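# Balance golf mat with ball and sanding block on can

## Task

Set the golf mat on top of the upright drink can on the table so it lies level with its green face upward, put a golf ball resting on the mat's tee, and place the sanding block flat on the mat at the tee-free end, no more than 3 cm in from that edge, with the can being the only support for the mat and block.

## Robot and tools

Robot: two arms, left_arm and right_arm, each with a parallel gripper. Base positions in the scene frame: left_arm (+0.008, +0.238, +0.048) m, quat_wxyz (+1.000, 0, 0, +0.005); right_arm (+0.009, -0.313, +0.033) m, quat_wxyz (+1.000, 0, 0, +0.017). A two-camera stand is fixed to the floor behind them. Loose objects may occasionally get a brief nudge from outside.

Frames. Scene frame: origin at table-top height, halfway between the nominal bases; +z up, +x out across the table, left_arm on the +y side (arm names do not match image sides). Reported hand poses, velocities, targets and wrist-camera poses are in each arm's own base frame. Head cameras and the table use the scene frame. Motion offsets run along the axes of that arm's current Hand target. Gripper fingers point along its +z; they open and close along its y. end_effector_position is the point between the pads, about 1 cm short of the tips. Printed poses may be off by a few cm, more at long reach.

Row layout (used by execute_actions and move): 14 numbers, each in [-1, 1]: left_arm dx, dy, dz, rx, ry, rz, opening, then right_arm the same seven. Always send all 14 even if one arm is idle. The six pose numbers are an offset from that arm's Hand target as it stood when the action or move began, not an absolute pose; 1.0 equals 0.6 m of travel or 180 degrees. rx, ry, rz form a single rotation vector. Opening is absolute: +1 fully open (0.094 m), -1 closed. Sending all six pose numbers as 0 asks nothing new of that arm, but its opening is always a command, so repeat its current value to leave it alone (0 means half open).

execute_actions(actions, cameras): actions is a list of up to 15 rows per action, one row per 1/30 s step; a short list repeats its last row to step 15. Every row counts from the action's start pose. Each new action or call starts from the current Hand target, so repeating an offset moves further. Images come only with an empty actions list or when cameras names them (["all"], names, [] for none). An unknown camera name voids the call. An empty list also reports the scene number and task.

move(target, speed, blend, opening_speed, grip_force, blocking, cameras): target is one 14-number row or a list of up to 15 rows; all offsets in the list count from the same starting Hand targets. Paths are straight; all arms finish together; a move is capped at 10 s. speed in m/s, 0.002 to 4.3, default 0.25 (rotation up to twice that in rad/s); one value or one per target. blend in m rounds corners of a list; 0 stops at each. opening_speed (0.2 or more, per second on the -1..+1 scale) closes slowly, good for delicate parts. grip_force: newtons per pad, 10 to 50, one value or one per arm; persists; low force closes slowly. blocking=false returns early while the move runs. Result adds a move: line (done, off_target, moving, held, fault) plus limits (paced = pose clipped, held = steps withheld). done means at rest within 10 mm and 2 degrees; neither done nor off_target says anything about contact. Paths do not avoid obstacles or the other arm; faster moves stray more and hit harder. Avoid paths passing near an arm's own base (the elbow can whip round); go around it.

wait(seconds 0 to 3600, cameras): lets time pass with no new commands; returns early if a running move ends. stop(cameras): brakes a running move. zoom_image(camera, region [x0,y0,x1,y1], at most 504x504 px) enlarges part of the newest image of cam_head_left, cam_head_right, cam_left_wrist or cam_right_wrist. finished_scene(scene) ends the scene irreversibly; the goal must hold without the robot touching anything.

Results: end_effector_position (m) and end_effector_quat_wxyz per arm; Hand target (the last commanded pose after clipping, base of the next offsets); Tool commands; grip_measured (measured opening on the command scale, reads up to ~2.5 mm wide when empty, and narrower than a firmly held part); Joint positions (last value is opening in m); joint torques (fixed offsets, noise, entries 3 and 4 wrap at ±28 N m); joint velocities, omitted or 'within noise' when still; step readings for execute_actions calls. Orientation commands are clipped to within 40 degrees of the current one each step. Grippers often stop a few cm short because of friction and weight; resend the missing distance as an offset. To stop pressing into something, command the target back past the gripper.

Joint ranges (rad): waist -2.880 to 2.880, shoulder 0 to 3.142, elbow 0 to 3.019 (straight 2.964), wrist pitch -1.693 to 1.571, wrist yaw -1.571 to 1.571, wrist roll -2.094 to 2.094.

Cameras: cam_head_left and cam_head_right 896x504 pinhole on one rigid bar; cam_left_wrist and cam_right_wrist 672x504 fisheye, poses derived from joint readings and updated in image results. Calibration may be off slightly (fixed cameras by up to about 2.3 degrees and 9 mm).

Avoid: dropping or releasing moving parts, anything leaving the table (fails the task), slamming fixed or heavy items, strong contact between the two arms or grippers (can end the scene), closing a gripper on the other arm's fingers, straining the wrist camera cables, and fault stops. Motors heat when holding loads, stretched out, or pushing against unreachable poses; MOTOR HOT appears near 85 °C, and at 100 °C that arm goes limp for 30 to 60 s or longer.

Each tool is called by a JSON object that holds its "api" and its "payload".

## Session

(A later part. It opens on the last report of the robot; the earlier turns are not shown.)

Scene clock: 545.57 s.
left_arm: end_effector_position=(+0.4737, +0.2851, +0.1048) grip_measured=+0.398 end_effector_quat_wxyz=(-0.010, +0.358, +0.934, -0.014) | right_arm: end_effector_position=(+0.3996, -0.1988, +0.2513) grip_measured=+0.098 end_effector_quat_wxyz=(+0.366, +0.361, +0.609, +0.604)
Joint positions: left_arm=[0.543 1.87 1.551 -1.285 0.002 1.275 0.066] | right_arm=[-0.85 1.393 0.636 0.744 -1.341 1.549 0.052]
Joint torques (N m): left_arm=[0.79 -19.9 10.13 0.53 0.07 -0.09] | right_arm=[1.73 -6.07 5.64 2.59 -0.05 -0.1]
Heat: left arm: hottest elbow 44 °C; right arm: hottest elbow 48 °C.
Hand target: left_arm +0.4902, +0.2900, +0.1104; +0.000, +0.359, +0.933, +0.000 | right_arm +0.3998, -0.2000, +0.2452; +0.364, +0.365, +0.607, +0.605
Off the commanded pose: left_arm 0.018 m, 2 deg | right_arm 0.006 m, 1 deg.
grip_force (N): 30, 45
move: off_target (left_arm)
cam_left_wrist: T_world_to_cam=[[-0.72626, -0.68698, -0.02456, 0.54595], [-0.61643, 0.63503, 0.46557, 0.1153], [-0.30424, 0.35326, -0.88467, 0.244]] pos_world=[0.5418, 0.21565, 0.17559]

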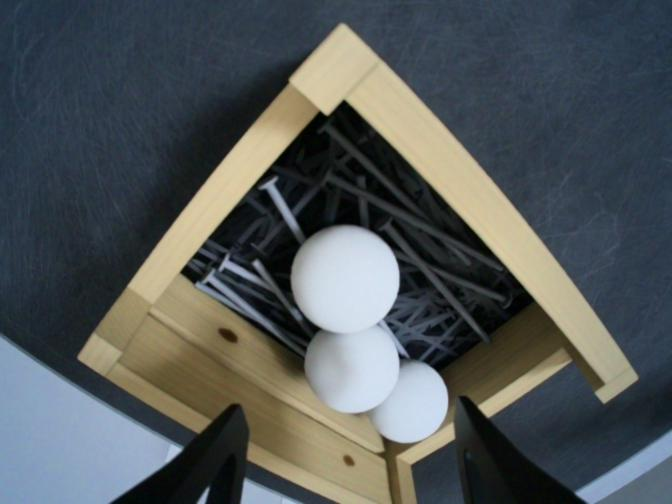

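{"api": "move", "payload": {"target": [-0.0217,0,0.1273,0,0,0,0.4,0,0,0,0,0,0,0.1], "speed": 0.08, "cameras": ["cam_left_wrist"]}}

Scene clock: 550.17 s.
left_arm: end_effector_position=(+0.4964, +0.2824, +0.0598) grip_measured=+0.398 end_effector_quat_wxyz=(+0.006, +0.360, +0.933, +0.006) | right_arm: end_effector_position=(+0.3996, -0.1988, +0.2513) grip_measured=+0.098 end_effector_quat_wxyz=(+0.366, +0.361, +0.609, +0.604)
Joint positions: left_arm=[0.519 1.926 1.511 -1.138 0.002 1.255 0.066] | right_arm=[-0.85 1.393 0.636 0.744 -1.341 1.549 0.052]
Joint torques (N m): left_arm=[0.91 -17.96 6.6 1.61 0.01 -0.09] | right_arm=[1.03 -5.77 5.38 2.67 0.01 -0.14]
Heat: left arm: hottest elbow 44 °C; right arm: hottest elbow 48 °C.
Hand target: left_arm +0.4998, +0.2814, +0.0339; +0.000, +0.359, +0.933, +0.000 | right_arm +0.3998, -0.2000, +0.2452; +0.364, +0.365, +0.607, +0.605
Off the commanded pose: left_arm 0.026 m, 1 deg | right_arm 0.006 m, 1 deg.
grip_force (N): 30, 45
move: off_target (left_arm)
cam_left_wrist: T_world_to_cam=[[-0.72675, -0.68296, -0.07348, 0.56161], [-0.63403, 0.62581, 0.45428, 0.16395], [-0.26427, 0.37674, -0.88782, 0.18572]] pos_world=[0.56118, 0.21099, 0.13168]

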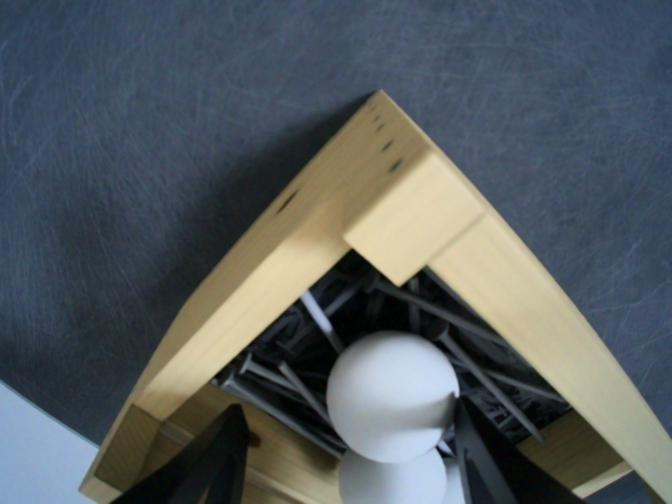

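{"api": "move", "payload": {"target": [[0,0,-0.1,0,0,0,0.4,0,0,0,0,0,0,0.1],[0.0068,-0.0193,-0.1,0,0,0,0.4,0,0,0,0,0,0,0.1],[0.0068,-0.0193,-0.02,0,0,0,0.4,0,0,0,0,0,0,0.1]], "speed": 0.08, "cameras": ["cam_left_wrist"]}}

Scene clock: 556.50 s.
left_arm: end_effector_position=(+0.4891, +0.2784, +0.0611) grip_measured=+0.398 end_effector_quat_wxyz=(+0.007, +0.359, +0.933, +0.007) | right_arm: end_effector_position=(+0.3996, -0.1988, +0.2513) grip_measured=+0.098 end_effector_quat_wxyz=(+0.366, +0.361, +0.609, +0.604)
Joint positions: left_arm=[0.519 1.904 1.48 -1.127 0.002 1.253 0.066] | right_arm=[-0.85 1.393 0.636 0.744 -1.341 1.549 0.052]
Joint torques (N m): left_arm=[0.91 -19.49 6.49 0.76 0.05 -0.1] | right_arm=[1.14 -5.01 5.37 2.55 -0.06 -0.11]
Heat: left arm: hottest elbow 44 °C; right arm: hottest elbow 47 °C.
Hand target: left_arm +0.4890, +0.2755, +0.0460; +0.000, +0.359, +0.933, +0.000 | right_arm +0.3998, -0.2000, +0.2452; +0.364, +0.365, +0.607, +0.605
Off the commanded pose: left_arm 0.015 m, 1 deg | right_arm 0.006 m, 1 deg.
grip_force (N): 30, 45
move: off_target (left_arm)
cam_left_wrist: T_world_to_cam=[[-0.72556, -0.68397, -0.07577, 0.55346], [-0.63583, 0.6242, 0.45397, 0.16266], [-0.26321, 0.37756, -0.88779, 0.18573]] pos_world=[0.55388, 0.20689, 0.13298]

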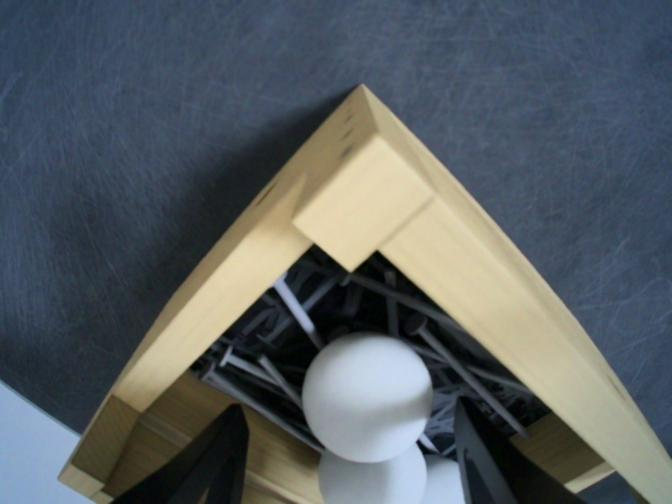

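{"api": "move", "payload": {"target": [[0,-0.0117,0,0,0,0,0.4,0,0,0,0,0,0,0.1],[0,-0.0117,0.035,0,0,0,0.4,0,0,0,0,0,0,0.1]], "speed": 0.06, "cameras": ["cam_left_wrist"]}}

Scene clock: 559.50 s.
left_arm: end_effector_position=(+0.4847, +0.2755, +0.0418) grip_measured=+0.398 end_effector_quat_wxyz=(+0.008, +0.358, +0.934, +0.009) | right_arm: end_effector_position=(+0.3996, -0.1988, +0.2513) grip_measured=+0.098 end_effector_quat_wxyz=(+0.366, +0.361, +0.609, +0.604)
Joint positions: left_arm=[0.518 1.911 1.435 -1.071 0.001 1.25 0.066] | right_arm=[-0.85 1.393 0.636 0.744 -1.341 1.549 0.052]
Joint torques (N m): left_arm=[0.5 -18.78 6.41 0.76 0.07 -0.11] | right_arm=[1.55 -4.89 5.74 2.41 -0.08 -0.13]
Heat: left arm: hottest elbow 44 °C; right arm: hottest elbow 47 °C.
Hand target: left_arm +0.4844, +0.2703, +0.0249; +0.000, +0.359, +0.933, +0.000 | right_arm +0.3998, -0.2000, +0.2452; +0.364, +0.365, +0.607, +0.605
Off the commanded pose: left_arm 0.018 m, 1 deg | right_arm 0.006 m, 1 deg.
grip_force (N): 30, 45
move: off_target (left_arm)
cam_left_wrist: T_world_to_cam=[[-0.72346, -0.68575, -0.07965, 0.54641], [-0.63887, 0.6213, 0.45368, 0.17267], [-0.26162, 0.37911, -0.8876, 0.1673]] pos_world=[0.54939, 0.204, 0.11368]

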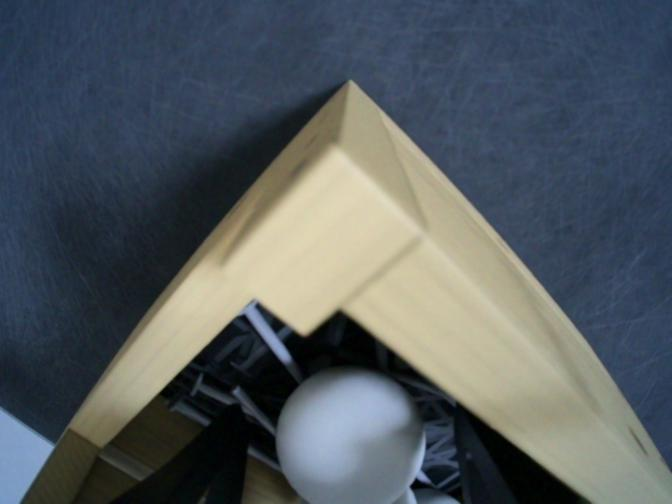

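{"api": "move", "payload": {"target": [[0,0,0,0,0,0,-0.22,0,0,0,0,0,0,0.1],[0,0,-0.42,0,0,0,-0.22,0,0,0,0,0,0,0.1]], "speed": 0.12, "grip_force": [20,45], "cameras": ["cam_left_wrist"]}}

Scene clock: 565.70 s.
left_arm: end_effector_position=(+0.4737, +0.2691, +0.2532) grip_measured=-0.087 end_effector_quat_wxyz=(-0.015, +0.358, +0.934, -0.018) | right_arm: end_effector_position=(+0.3996, -0.1988, +0.2513) grip_measured=+0.098 end_effector_quat_wxyz=(+0.366, +0.361, +0.609, +0.604)
Joint positions: left_arm=[0.518 1.803 1.848 -1.664 0 1.249 0.043] | right_arm=[-0.85 1.393 0.636 0.744 -1.341 1.549 0.052]
Joint torques (N m): left_arm=[1.08 -21.36 11.78 -0.35 0.13 -0.09] | right_arm=[1.14 -5.6 5.59 2.62 0.03 -0.08]
Heat: left arm: hottest elbow 44 °C; right arm: hottest elbow 47 °C.
Hand target: left_arm +0.4843, +0.2700, +0.2770; +0.000, +0.359, +0.933, +0.001 | right_arm +0.3998, -0.2000, +0.2452; +0.364, +0.365, +0.607, +0.605
Off the commanded pose: left_arm 0.026 m, 3 deg | right_arm 0.006 m, 1 deg.
grip_force (N): 20, 45
move: off_target (left_arm)
cam_left_wrist: T_world_to_cam=[[-0.7263, -0.68729, -0.01126, 0.53542], [-0.61041, 0.63734, 0.47031, 0.05179], [-0.31607, 0.34846, -0.88243, 0.38725]] pos_world=[0.54288, 0.20004, 0.32339]

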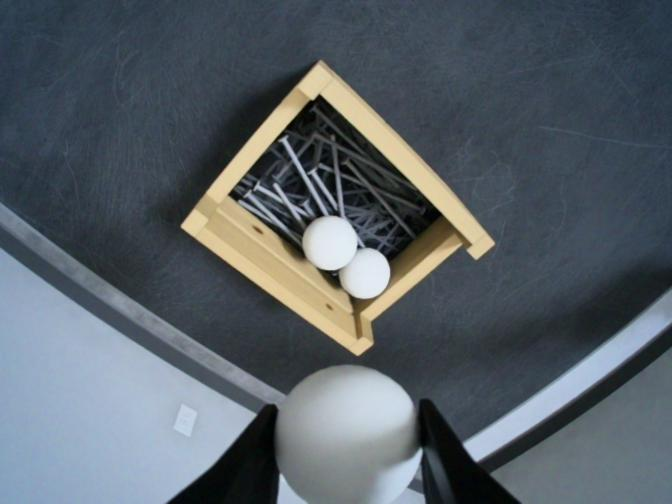

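{"api": "move", "payload": {"target": [[-0.2585,-0.3725,-0.0383,0,0,0,-0.22,0,0,0,0,0,0,0.1],[-0.587,-0.8618,-0.0383,0.0116,-0.1663,0.0434,-0.22,0,0,0,0,0,0,0.1]], "speed": 0.25, "blend": [0.05,0], "cameras": ["cam_head_left","cam_left_wrist"]}}

Scene clock: 574.00 s.
left_arm: end_effector_position=(+0.3955, -0.3468, +0.3062) grip_measured=-0.087 end_effector_quat_wxyz=(+0.234, +0.412, +0.874, -0.109) | right_arm: end_effector_position=(+0.3996, -0.1988, +0.2513) grip_measured=+0.098 end_effector_quat_wxyz=(+0.366, +0.361, +0.609, +0.604)
Joint positions: left_arm=[-0.688 1.394 1.41 -1.072 0.093 0.169 0.043] | right_arm=[-0.85 1.393 0.636 0.744 -1.341 1.549 0.052]
Joint torques (N m): left_arm=[1.26 -13.68 8.2 2.09 0.03 -0.11] | right_arm=[1.96 -5.54 5.71 2.7 0 -0.11]
Heat: left arm: hottest elbow 46 °C; right arm: hottest elbow 46 °C.
Hand target: left_arm +0.3994, -0.3498, +0.2993; +0.234, +0.409, +0.875, -0.109 | right_arm +0.3998, -0.2000, +0.2452; +0.364, +0.365, +0.607, +0.605
Off the commanded pose: left_arm 0.008 m, 0 deg | right_arm 0.006 m, 1 deg.
grip_force (N): 20, 45
move: done
cam_left_wrist: T_world_to_cam=[[-0.79366, -0.60123, -0.09292, 0.13741], [-0.59999, 0.79881, -0.04386, 0.58088], [0.1006, 0.02095, -0.99471, 0.37993]] pos_world=[0.41936, -0.38936, 0.41617]

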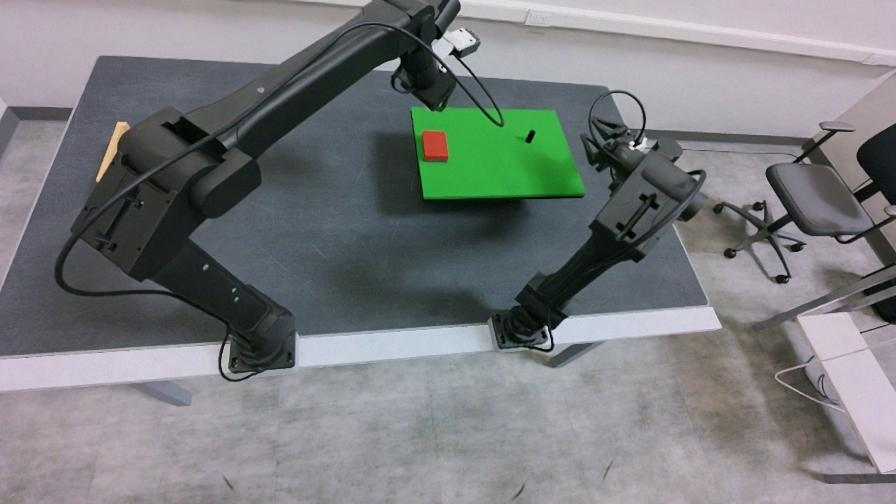

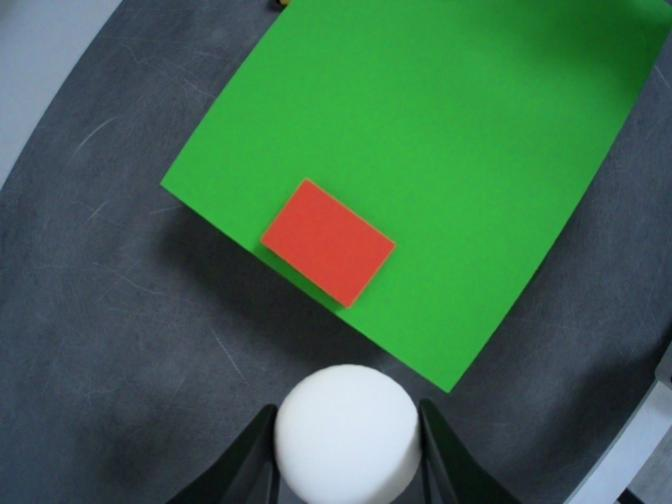

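{"api": "move", "payload": {"target": [-0.2748,-0.1648,0.2053,0.0102,-0.0833,0.0132,-0.22,0,0,0,0,0,0,0.1], "speed": 0.2, "cameras": ["cam_head_left","cam_left_wrist","cam_right_wrist"]}}

Scene clock: 578.63 s.
left_arm: end_effector_position=(+0.4429, -0.5529, +0.2498) grip_measured=-0.087 end_effector_quat_wxyz=(+0.317, +0.420, +0.836, -0.158) | right_arm: end_effector_position=(+0.3996, -0.1988, +0.2513) grip_measured=+0.098 end_effector_quat_wxyz=(+0.366, +0.361, +0.609, +0.604)
Joint positions: left_arm=[-0.888 1.777 1.642 -0.713 0.027 0.033 0.043] | right_arm=[-0.85 1.393 0.636 0.744 -1.341 1.549 0.052]
Joint torques (N m): left_arm=[1.26 -20.72 13.14 2.43 -0.07 -0.11] | right_arm=[1.49 -6.01 5.81 2.45 -0.07 -0.13]
Heat: left arm: hottest elbow 46 °C; right arm: hottest elbow 46 °C.
Hand target: left_arm +0.4548, -0.5700, +0.2749; +0.342, +0.413, +0.827, -0.170 | right_arm +0.3998, -0.2000, +0.2452; +0.364, +0.365, +0.607, +0.605
Off the commanded pose: left_arm 0.033 m, 4 deg | right_arm 0.006 m, 1 deg.
grip_force (N): 20, 45
move: off_target (left_arm)
cam_left_wrist: T_world_to_cam=[[-0.81128, -0.5764, -0.09793, 0.06868], [-0.54238, 0.80452, -0.242, 0.79858], [0.21828, -0.14321, -0.96532, 0.17311]] pos_world=[0.45107, -0.5781, 0.36708]
cam_right_wrist: T_world_to_cam=[[-0.00182, 0.08156, -0.99667, 0.26946], [-0.79134, 0.60922, 0.0513, 0.48209], [0.61138, 0.7888, 0.06343, 0.00856]] pos_world=[0.37675, -0.32242, 0.24329]

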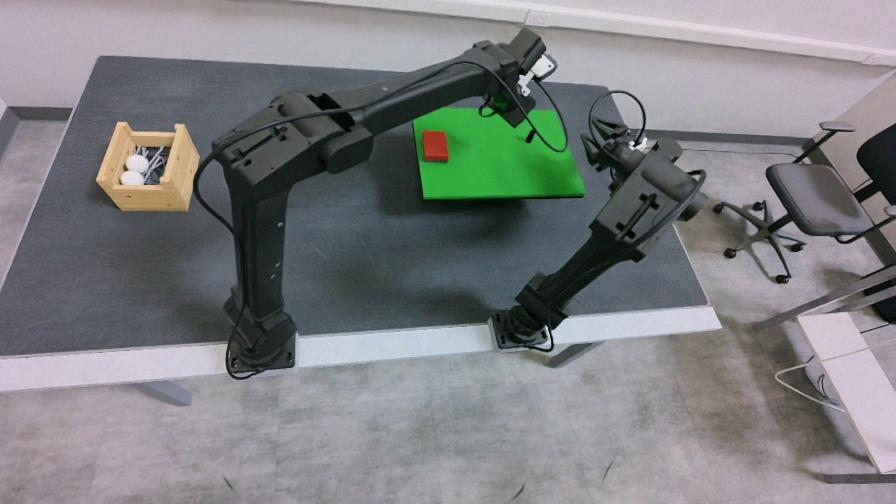

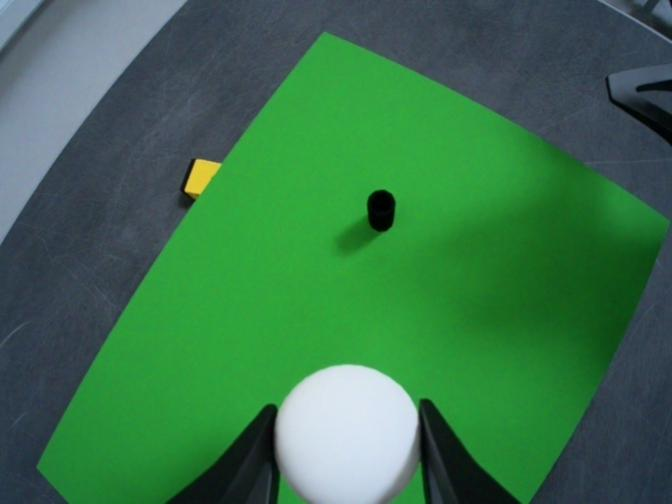

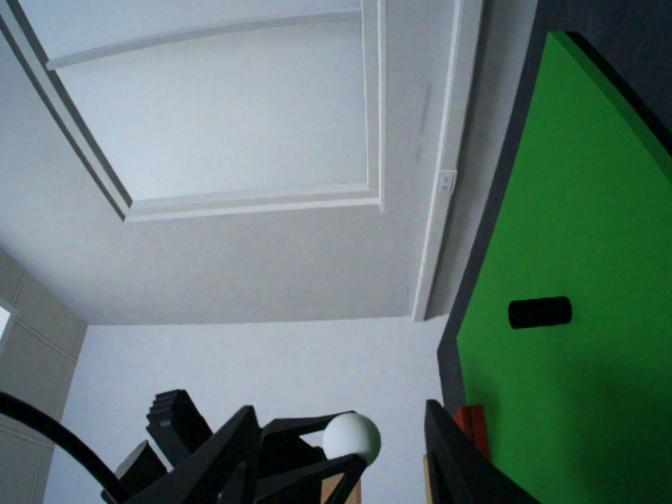

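{"api": "move", "payload": {"target": [-0.0808,-0.029,0.1868,0,0,0,-0.22,0,0,0,0,0,0,0.1], "speed": 0.1, "cameras": ["cam_head_left","cam_left_wrist","cam_right_wrist"]}}

Scene clock: 584.77 s.
left_arm: end_effector_position=(+0.5062, -0.6565, +0.2153) grip_measured=-0.087 end_effector_quat_wxyz=(+0.331, +0.415, +0.831, -0.163) | right_arm: end_effector_position=(+0.3996, -0.1988, +0.2513) grip_measured=+0.098 end_effector_quat_wxyz=(+0.366, +0.361, +0.609, +0.604)
Joint positions: left_arm=[-0.912 2.12 2.061 -0.756 0.006 0.012 0.043] | right_arm=[-0.85 1.393 0.636 0.744 -1.341 1.549 0.052]
Joint torques (N m): left_arm=[0.91 -25.41 13.26 1.37 -0.11 -0.13] | right_arm=[1.49 -5.83 5.71 2.44 -0.06 -0.1]
Heat: left arm: hottest elbow 47 °C; right arm: hottest elbow 46 °C.
Hand target: left_arm +0.5092, -0.6711, +0.2298; +0.342, +0.413, +0.827, -0.170 | right_arm +0.3998, -0.2000, +0.2452; +0.364, +0.365, +0.607, +0.605
Off the commanded pose: left_arm 0.021 m, 2 deg | right_arm 0.006 m, 1 deg.
grip_force (N): 20, 45
move: off_target (left_arm)
cam_left_wrist: T_world_to_cam=[[-0.80593, -0.58336, -0.10085, 0.05023], [-0.54121, 0.79503, -0.2739, 0.90795], [0.23996, -0.16616, -0.95646, 0.0832]] pos_world=[0.51191, -0.67872, 0.33333]
cam_right_wrist: T_world_to_cam=[[-0.00182, 0.08156, -0.99667, 0.26946], [-0.79134, 0.60922, 0.0513, 0.48209], [0.61138, 0.7888, 0.06343, 0.00856]] pos_world=[0.37675, -0.32242, 0.24329]

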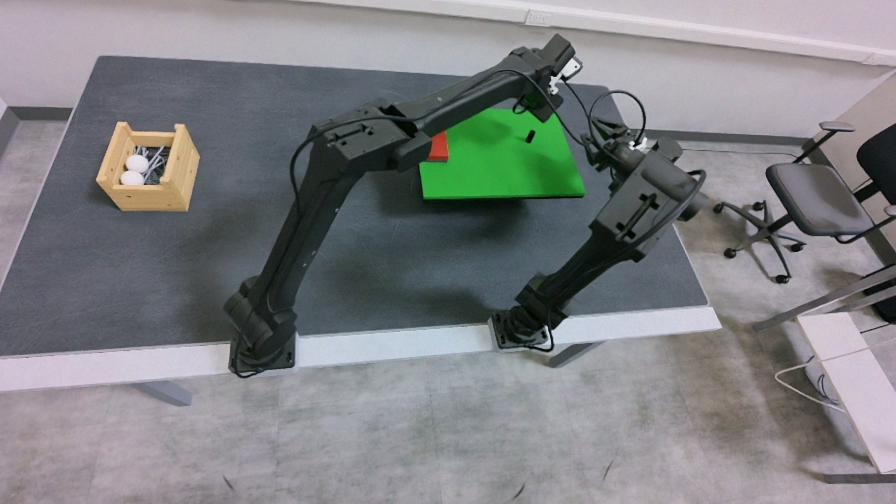

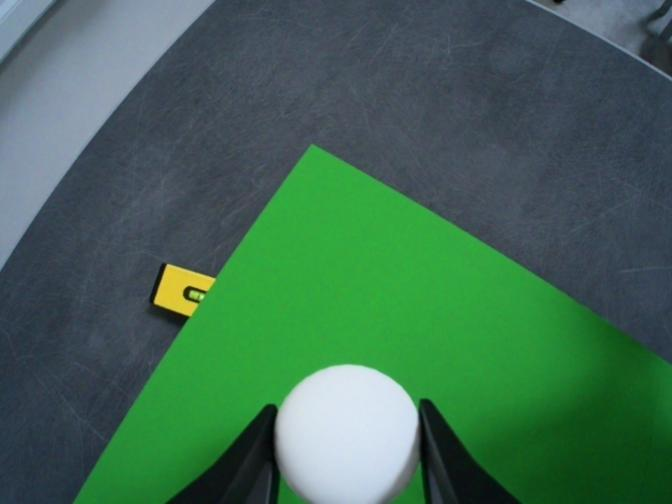

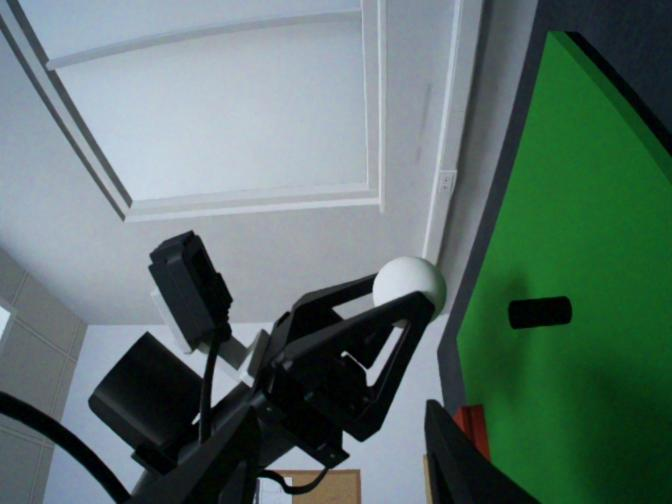

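{"api": "execute_actions", "payload": {"actions": []}}

Scene clock: 592.00 s.
left_arm: end_effector_position=(+0.5062, -0.6565, +0.2153) grip_measured=-0.087 end_effector_quat_wxyz=(+0.331, +0.415, +0.831, -0.163) | right_arm: end_effector_position=(+0.3996, -0.1988, +0.2513) grip_measured=+0.098 end_effector_quat_wxyz=(+0.366, +0.361, +0.609, +0.604)
Joint positions: left_arm=[-0.912 2.12 2.061 -0.756 0.006 0.012 0.043] | right_arm=[-0.85 1.393 0.636 0.744 -1.341 1.549 0.052]
Joint velocities: within noise
Joint torques (N m): left_arm=[0.73 -25.35 13.34 1.28 -0.09 -0.12] | right_arm=[1.38 -5.66 5.56 2.4 -0.02 -0.12]
Heat: left arm: hottest elbow 50 °C; right arm: hottest elbow 46 °C.
Hand target: left_arm +0.5093, -0.6712, +0.2299; +0.342, +0.413, +0.827, -0.171 | right_arm +0.3998, -0.2000, +0.2452; +0.364, +0.365, +0.607, +0.605
Tool commands: left_gripper/opening=-0.22 right_gripper/opening=+0.1
Off the commanded pose: left_arm 0.021 m, 2 deg | right_arm 0.006 m, 1 deg.
grip_force (N): 20, 45
camera_calibration:
cam_left_wrist: T_world_to_cam=[[-0.80593, -0.58336, -0.10085, 0.05023], [-0.54121, 0.79503, -0.2739, 0.90795], [0.23996, -0.16616, -0.95646, 0.0832]] pos_world=[0.51191, -0.67872, 0.33333]
cam_right_wrist: T_world_to_cam=[[-0.00182, 0.08156, -0.99667, 0.26946], [-0.79134, 0.60922, 0.0513, 0.48209], [0.61138, 0.7888, 0.06343, 0.00856]] pos_world=[0.37675, -0.32242, 0.24329]

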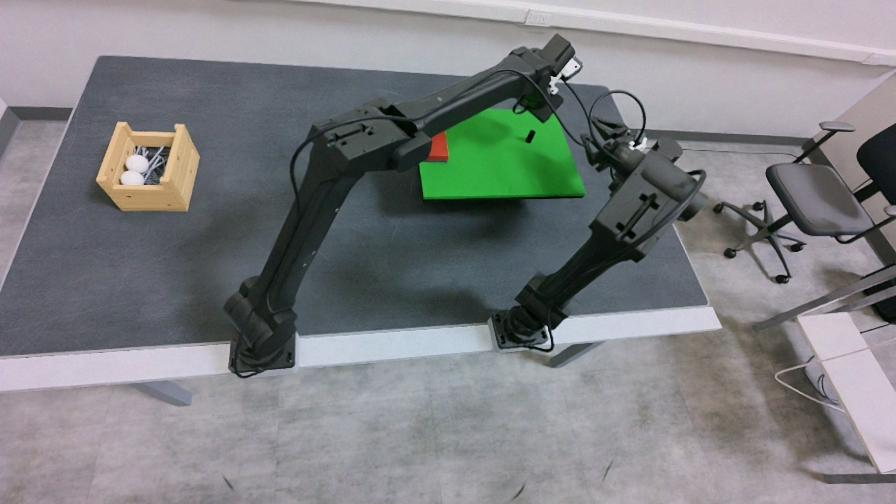

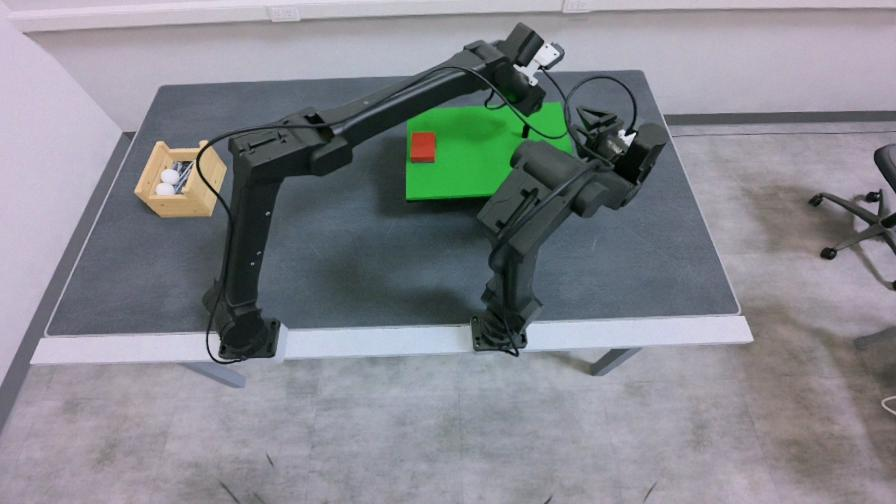

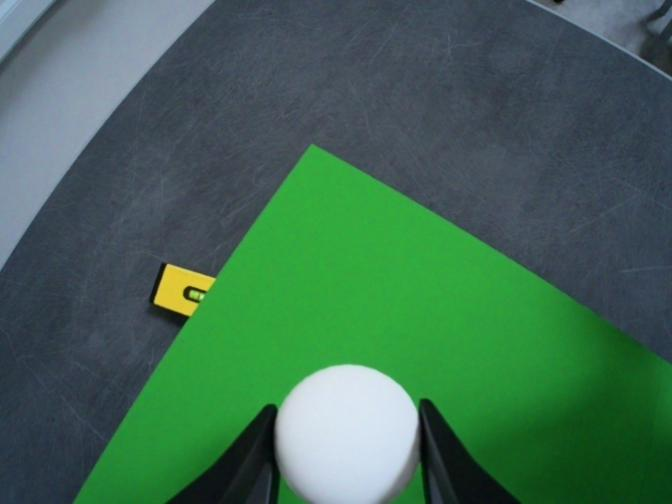

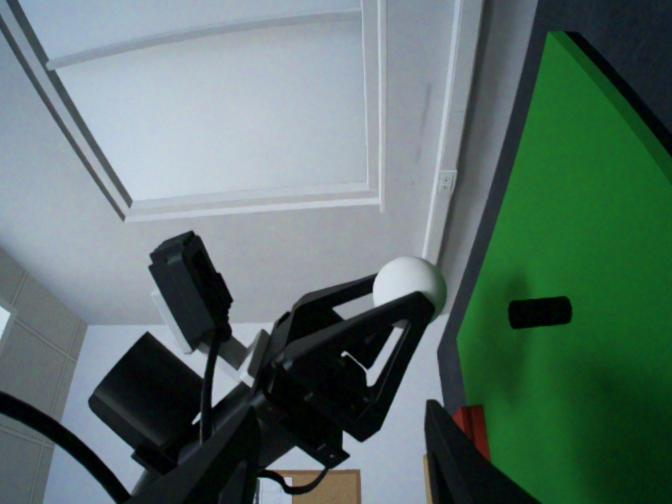

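{"api": "zoom_image", "payload": {"camera": "cam_right_wrist", "region": [340, 220, 600, 415]}}

{"api": "zoom_image", "payload": {"camera": "cam_head_right", "region": [470, 10, 630, 160]}}

{"api": "zoom_image", "payload": {"camera": "cam_head_left", "region": [480, 20, 640, 170]}}

Scaled by 1.938 from the camera's image (finer frame: 960x720).

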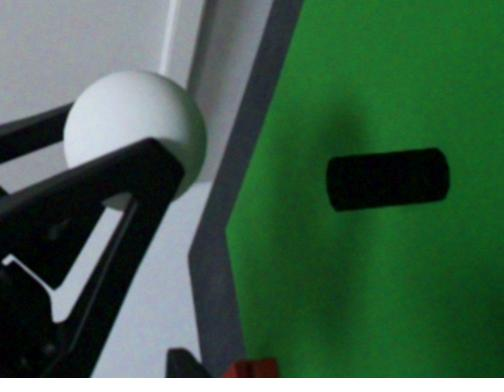

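Scaled by 3.150.

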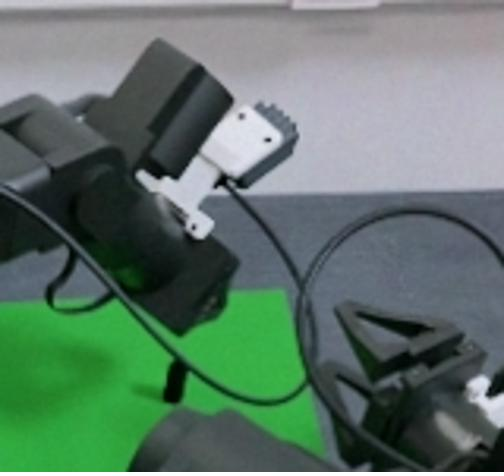

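Scaled by 3.150.

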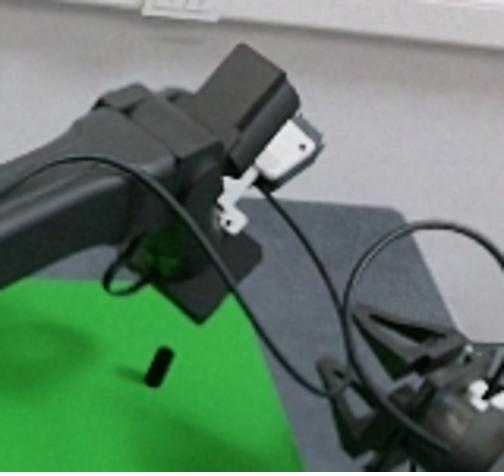

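{"api": "move", "payload": {"target": [[0.0878,-0.0009,-0.0879,0,0,0,-0.22,0,0,0,0,0,0,0.1],[0.1561,-0.0009,-0.0196,0,0,0,-0.22,0,0,0,0,0,0,0.1]], "speed": 0.1, "blend": 0.02, "cameras": ["cam_left_wrist","cam_right_wrist"]}}

Scene clock: 614.87 s.
left_arm: end_effector_position=(+0.4672, -0.6060, +0.1804) grip_measured=-0.087 end_effector_quat_wxyz=(+0.342, +0.413, +0.827, -0.168) | right_arm: end_effector_position=(+0.3996, -0.1988, +0.2513) grip_measured=+0.098 end_effector_quat_wxyz=(+0.366, +0.361, +0.609, +0.604)
Joint positions: left_arm=[-0.912 1.942 1.671 -0.519 0.005 0.012 0.043] | right_arm=[-0.85 1.393 0.636 0.744 -1.341 1.549 0.052]
Joint torques (N m): left_arm=[0.67 -23 7.97 2.59 -0.09 -0.13] | right_arm=[1.38 -5.13 5.56 2.35 -0.01 -0.06]
Heat: left arm: hottest elbow 55 °C; right arm: hottest elbow 45 °C.
Hand target: left_arm +0.4640, -0.6117, +0.1718; +0.342, +0.413, +0.827, -0.170 | right_arm +0.3998, -0.2000, +0.2452; +0.364, +0.365, +0.607, +0.605
Off the commanded pose: left_arm 0.011 m, 0 deg | right_arm 0.006 m, 1 deg.
grip_force (N): 20, 45
move: off_target (left_arm)
cam_left_wrist: T_world_to_cam=[[-0.80419, -0.58557, -0.10189, 0.04274], [-0.53714, 0.78939, -0.29724, 0.83611], [0.25449, -0.1843, -0.94935, 0.04854]] pos_world=[0.47112, -0.62604, 0.29896]
cam_right_wrist: T_world_to_cam=[[-0.00182, 0.08156, -0.99667, 0.26946], [-0.79134, 0.60922, 0.0513, 0.48209], [0.61138, 0.7888, 0.06343, 0.00856]] pos_world=[0.37675, -0.32242, 0.24329]

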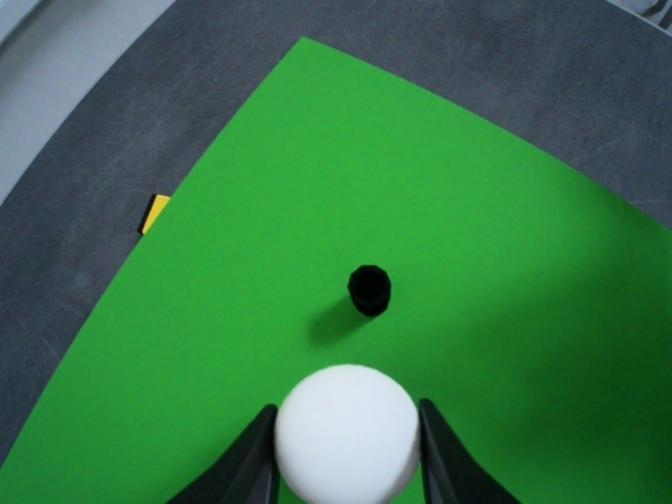

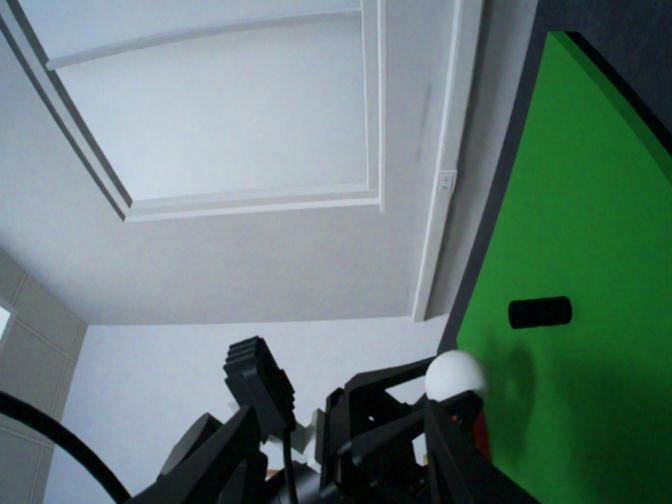

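{"api": "zoom_image", "payload": {"camera": "cam_left_wrist", "region": [260, 250, 460, 450]}}

{"api": "zoom_image", "payload": {"camera": "cam_right_wrist", "region": [400, 270, 600, 420]}}

Scaled by 2.520 from the camera's image (finer frame: 960x720).

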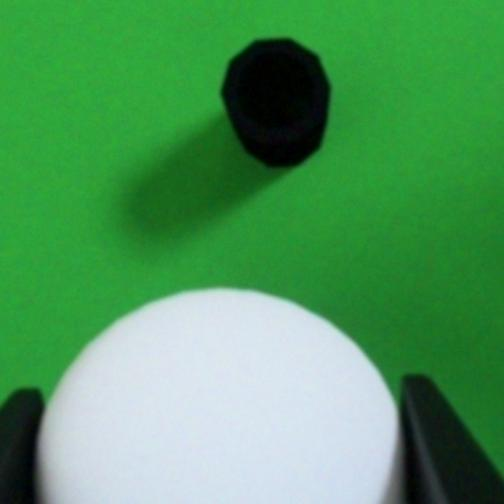

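Scaled by 2.520 from the camera's image (finer frame: 960x720).

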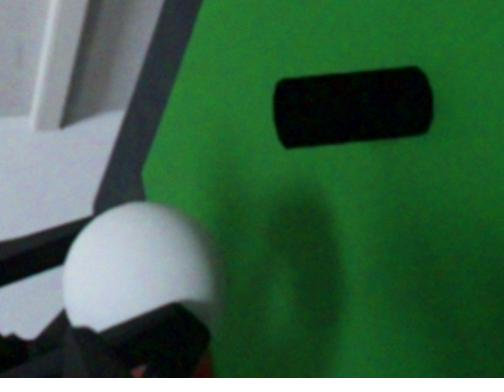

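{"api": "move", "payload": {"target": [[-0.0238,0,-0.0238,0,0,0,-0.22,0,0,0,0,0,0,0.1],[-0.0905,-0.0085,0.0429,0,0,0,-0.22,0,0,0,0,0,0,0.1]], "speed": 0.06, "blend": 0.01, "cameras": ["cam_left_wrist","cam_right_wrist"]}}

{"api": "zoom_image", "payload": {"camera": "cam_right_wrist", "region": [380, 220, 600, 400]}}

Scene clock: 625.17 s.
left_arm: end_effector_position=(+0.4900, -0.6435, +0.1804) grip_measured=-0.087 end_effector_quat_wxyz=(+0.333, +0.415, +0.831, -0.164) | right_arm: end_effector_position=(+0.3996, -0.1988, +0.2513) grip_measured=+0.098 end_effector_quat_wxyz=(+0.366, +0.361, +0.609, +0.604)
Joint positions: left_arm=[-0.919 2.069 1.884 -0.625 0 0.007 0.043] | right_arm=[-0.85 1.393 0.636 0.744 -1.341 1.549 0.052]
Joint torques (N m): left_arm=[0.79 -24.29 13.08 1.18 -0.08 -0.12] | right_arm=[1.96 -5.42 5.55 2.5 -0.05 -0.07]
Heat: left arm: hottest elbow 52 °C; right arm: hottest elbow 45 °C.
Hand target: left_arm +0.4939, -0.6602, +0.1922; +0.342, +0.413, +0.827, -0.170 | right_arm +0.3998, -0.2000, +0.2452; +0.364, +0.365, +0.607, +0.605
Off the commanded pose: left_arm 0.021 m, 1 deg | right_arm 0.006 m, 1 deg.
grip_force (N): 20, 45
move: off_target (left_arm)
cam_left_wrist: T_world_to_cam=[[-0.80529, -0.58413, -0.10148, 0.04055], [-0.54094, 0.79396, -0.27751, 0.87915], [0.24268, -0.16858, -0.95535, 0.0528]] pos_world=[0.49541, -0.66543, 0.29853]
cam_right_wrist: T_world_to_cam=[[-0.00182, 0.08156, -0.99667, 0.26946], [-0.79134, 0.60922, 0.0513, 0.48209], [0.61138, 0.7888, 0.06343, 0.00856]] pos_world=[0.37675, -0.32242, 0.24329]

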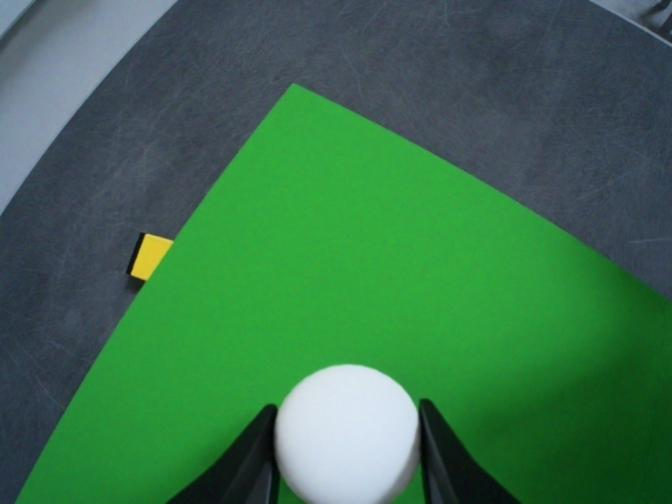

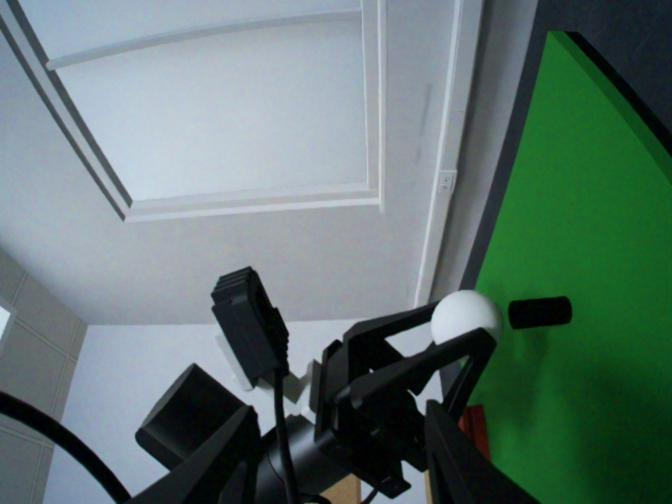

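Scaled by 2.291 from the camera's image (finer frame: 960x720).

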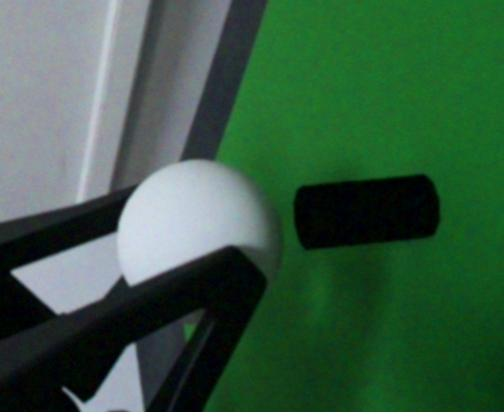

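{"api": "move", "payload": {"target": [-0.0116,-0.0070,0.0046,0,0,0,-0.22,0,0,0,0,0,0,0.1], "speed": 0.03, "cameras": ["cam_left_wrist","cam_right_wrist"]}}

{"api": "zoom_image", "payload": {"camera": "cam_right_wrist", "region": [380, 220, 600, 400]}}

Scene clock: 634.90 s.
left_arm: end_effector_position=(+0.4906, -0.6518, +0.1834) grip_measured=-0.087 end_effector_quat_wxyz=(+0.333, +0.415, +0.831, -0.164) | right_arm: end_effector_position=(+0.3996, -0.1988, +0.2513) grip_measured=+0.098 end_effector_quat_wxyz=(+0.366, +0.361, +0.609, +0.604)
Joint positions: left_arm=[-0.926 2.088 1.923 -0.646 -0.004 0.002 0.043] | right_arm=[-0.85 1.393 0.636 0.744 -1.341 1.549 0.052]
Joint torques (N m): left_arm=[1.03 -24.59 13.16 1.37 -0.09 -0.12] | right_arm=[1.14 -4.84 5.63 2.65 -0.03 -0.07]
Heat: left arm: hottest elbow 52 °C; right arm: hottest elbow 45 °C.
Hand target: left_arm +0.4948, -0.6681, +0.1950; +0.342, +0.413, +0.827, -0.170 | right_arm +0.3998, -0.2000, +0.2452; +0.364, +0.365, +0.607, +0.605
Off the commanded pose: left_arm 0.021 m, 1 deg | right_arm 0.006 m, 1 deg.
grip_force (N): 20, 45
move: off_target (left_arm)
cam_left_wrist: T_world_to_cam=[[-0.80563, -0.58364, -0.1016, 0.03696], [-0.54053, 0.79436, -0.27717, 0.88694], [0.24248, -0.16838, -0.95543, 0.05436]] pos_world=[0.49601, -0.67383, 0.30153]
cam_right_wrist: T_world_to_cam=[[-0.00182, 0.08156, -0.99667, 0.26946], [-0.79134, 0.60922, 0.0513, 0.48209], [0.61138, 0.7888, 0.06343, 0.00856]] pos_world=[0.37675, -0.32242, 0.24329]

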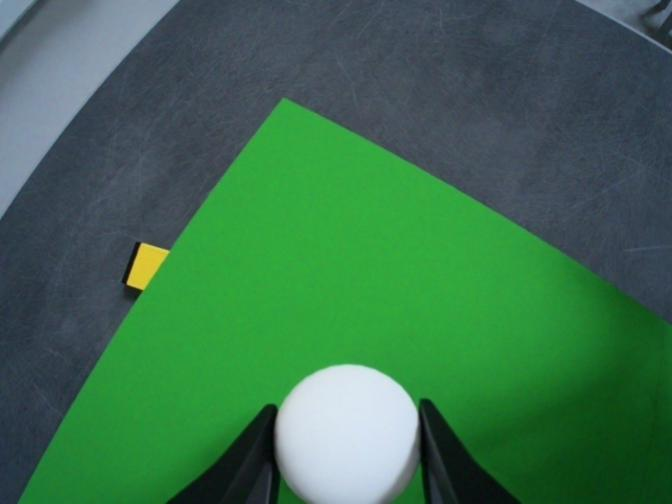

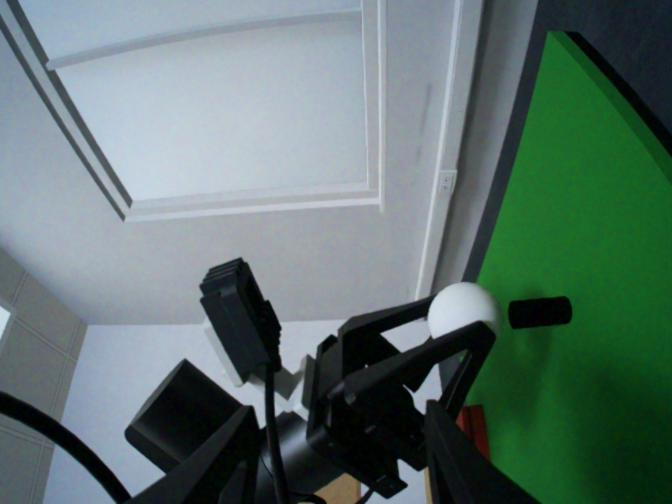

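Scaled by 2.291 from the camera's image (finer frame: 960x720).

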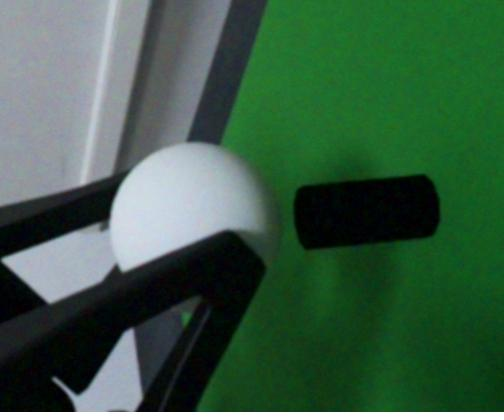

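{"api": "zoom_image", "payload": {"camera": "cam_left_wrist", "region": [240, 60, 330, 150]}}

{"api": "zoom_image", "payload": {"camera": "cam_right_wrist", "region": [415, 265, 525, 365]}}

Scaled by 5.600 from the camera's image (finer frame: 960x720).

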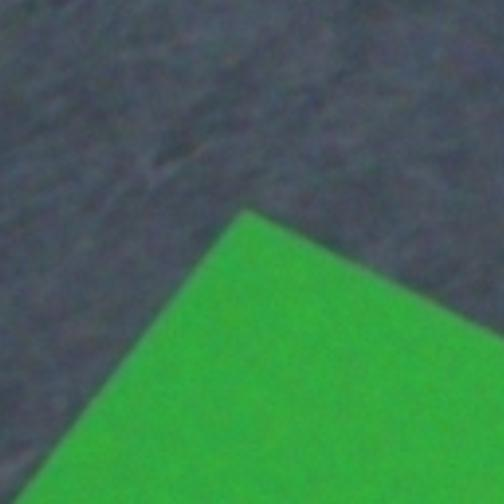

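Scaled by 4.582 from the camera's image (finer frame: 960x720).

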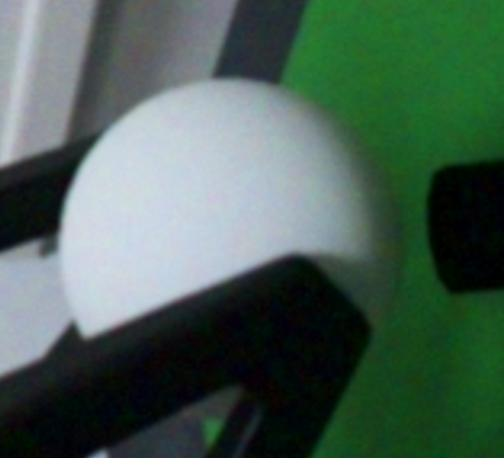

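{"api": "move", "payload": {"target": [0.0141,0.0060,0.0141,0,0,0,-0.22,0,0,0,0,0,0,0.1], "speed": 0.03}}

Scene clock: 648.17 s.
left_arm: end_effector_position=(+0.4909, -0.6523, +0.1766) grip_measured=-0.087 end_effector_quat_wxyz=(+0.329, +0.416, +0.832, -0.162) | right_arm: end_effector_position=(+0.3996, -0.1988, +0.2513) grip_measured=+0.098 end_effector_quat_wxyz=(+0.366, +0.361, +0.609, +0.604)
Joint positions: left_arm=[-0.926 2.097 1.924 -0.646 -0.004 0.002 0.043] | right_arm=[-0.85 1.393 0.636 0.744 -1.341 1.549 0.052]
Joint torques (N m): left_arm=[1.26 -24.47 11.77 2.36 0.05 -0.09] | right_arm=[0.97 -5.66 5.75 2.41 -0.02 -0.12]
Heat: left arm: hottest elbow 52 °C; right arm: hottest elbow 45 °C.
Hand target: left_arm +0.4977, -0.6659, +0.1832; +0.342, +0.413, +0.827, -0.170 | right_arm +0.3998, -0.2000, +0.2452; +0.364, +0.365, +0.607, +0.605
Off the commanded pose: left_arm 0.017 m, 2 deg | right_arm 0.006 m, 1 deg.
grip_force (N): 20, 45
move: off_target (left_arm)

{"api": "execute_actions", "payload": {"actions": [], "cameras": ["cam_right_wrist"]}}

{"api": "zoom_image", "payload": {"camera": "cam_right_wrist", "region": [415, 265, 525, 365]}}

Scene clock: 648.93 s.
left_arm: end_effector_position=(+0.4909, -0.6523, +0.1766) grip_measured=-0.087 end_effector_quat_wxyz=(+0.329, +0.416, +0.832, -0.162) | right_arm: end_effector_position=(+0.3996, -0.1988, +0.2513) grip_measured=+0.098 end_effector_quat_wxyz=(+0.366, +0.361, +0.609, +0.604)
Joint positions: left_arm=[-0.926 2.097 1.924 -0.646 -0.004 0.002 0.043] | right_arm=[-0.85 1.393 0.636 0.744 -1.341 1.549 0.052]
Joint velocities: within noise
Joint torques (N m): left_arm=[1.08 -24.53 11.75 2.32 0.05 -0.1] | right_arm=[1.79 -5.19 5.63 2.39 -0.01 -0.15]
Heat: left arm: hottest elbow 52 °C; right arm: hottest elbow 45 °C.
Hand target: left_arm +0.4977, -0.6659, +0.1832; +0.342, +0.413, +0.827, -0.170 | right_arm +0.3998, -0.2000, +0.2452; +0.364, +0.365, +0.607, +0.605
Tool commands: left_gripper/opening=-0.22 right_gripper/opening=+0.1
Off the commanded pose: left_arm 0.017 m, 2 deg | right_arm 0.006 m, 1 deg.
grip_force (N): 20, 45
camera_calibration:
cam_right_wrist: T_world_to_cam=[[-0.00182, 0.08156, -0.99667, 0.26946], [-0.79134, 0.60922, 0.0513, 0.48209], [0.61138, 0.7888, 0.06343, 0.00856]] pos_world=[0.37675, -0.32242, 0.24329]
Images, in order (width x height): cam_right_wrist 672x504.

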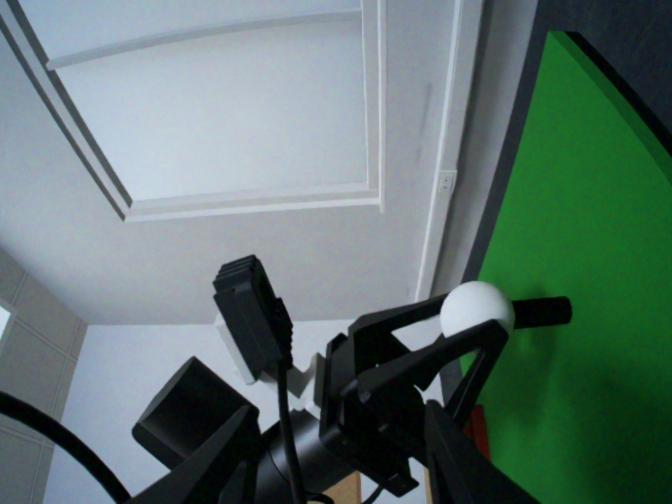

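Scaled by 4.582 from the camera's image (finer frame: 960x720).

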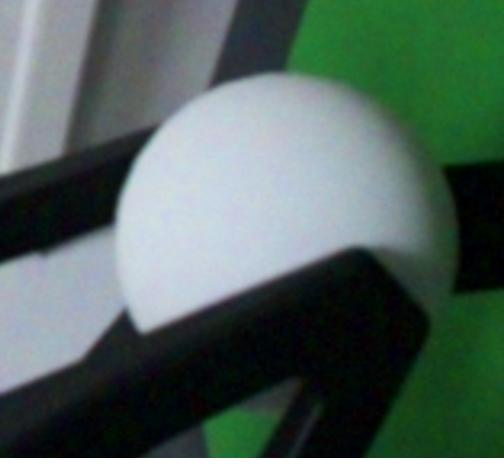

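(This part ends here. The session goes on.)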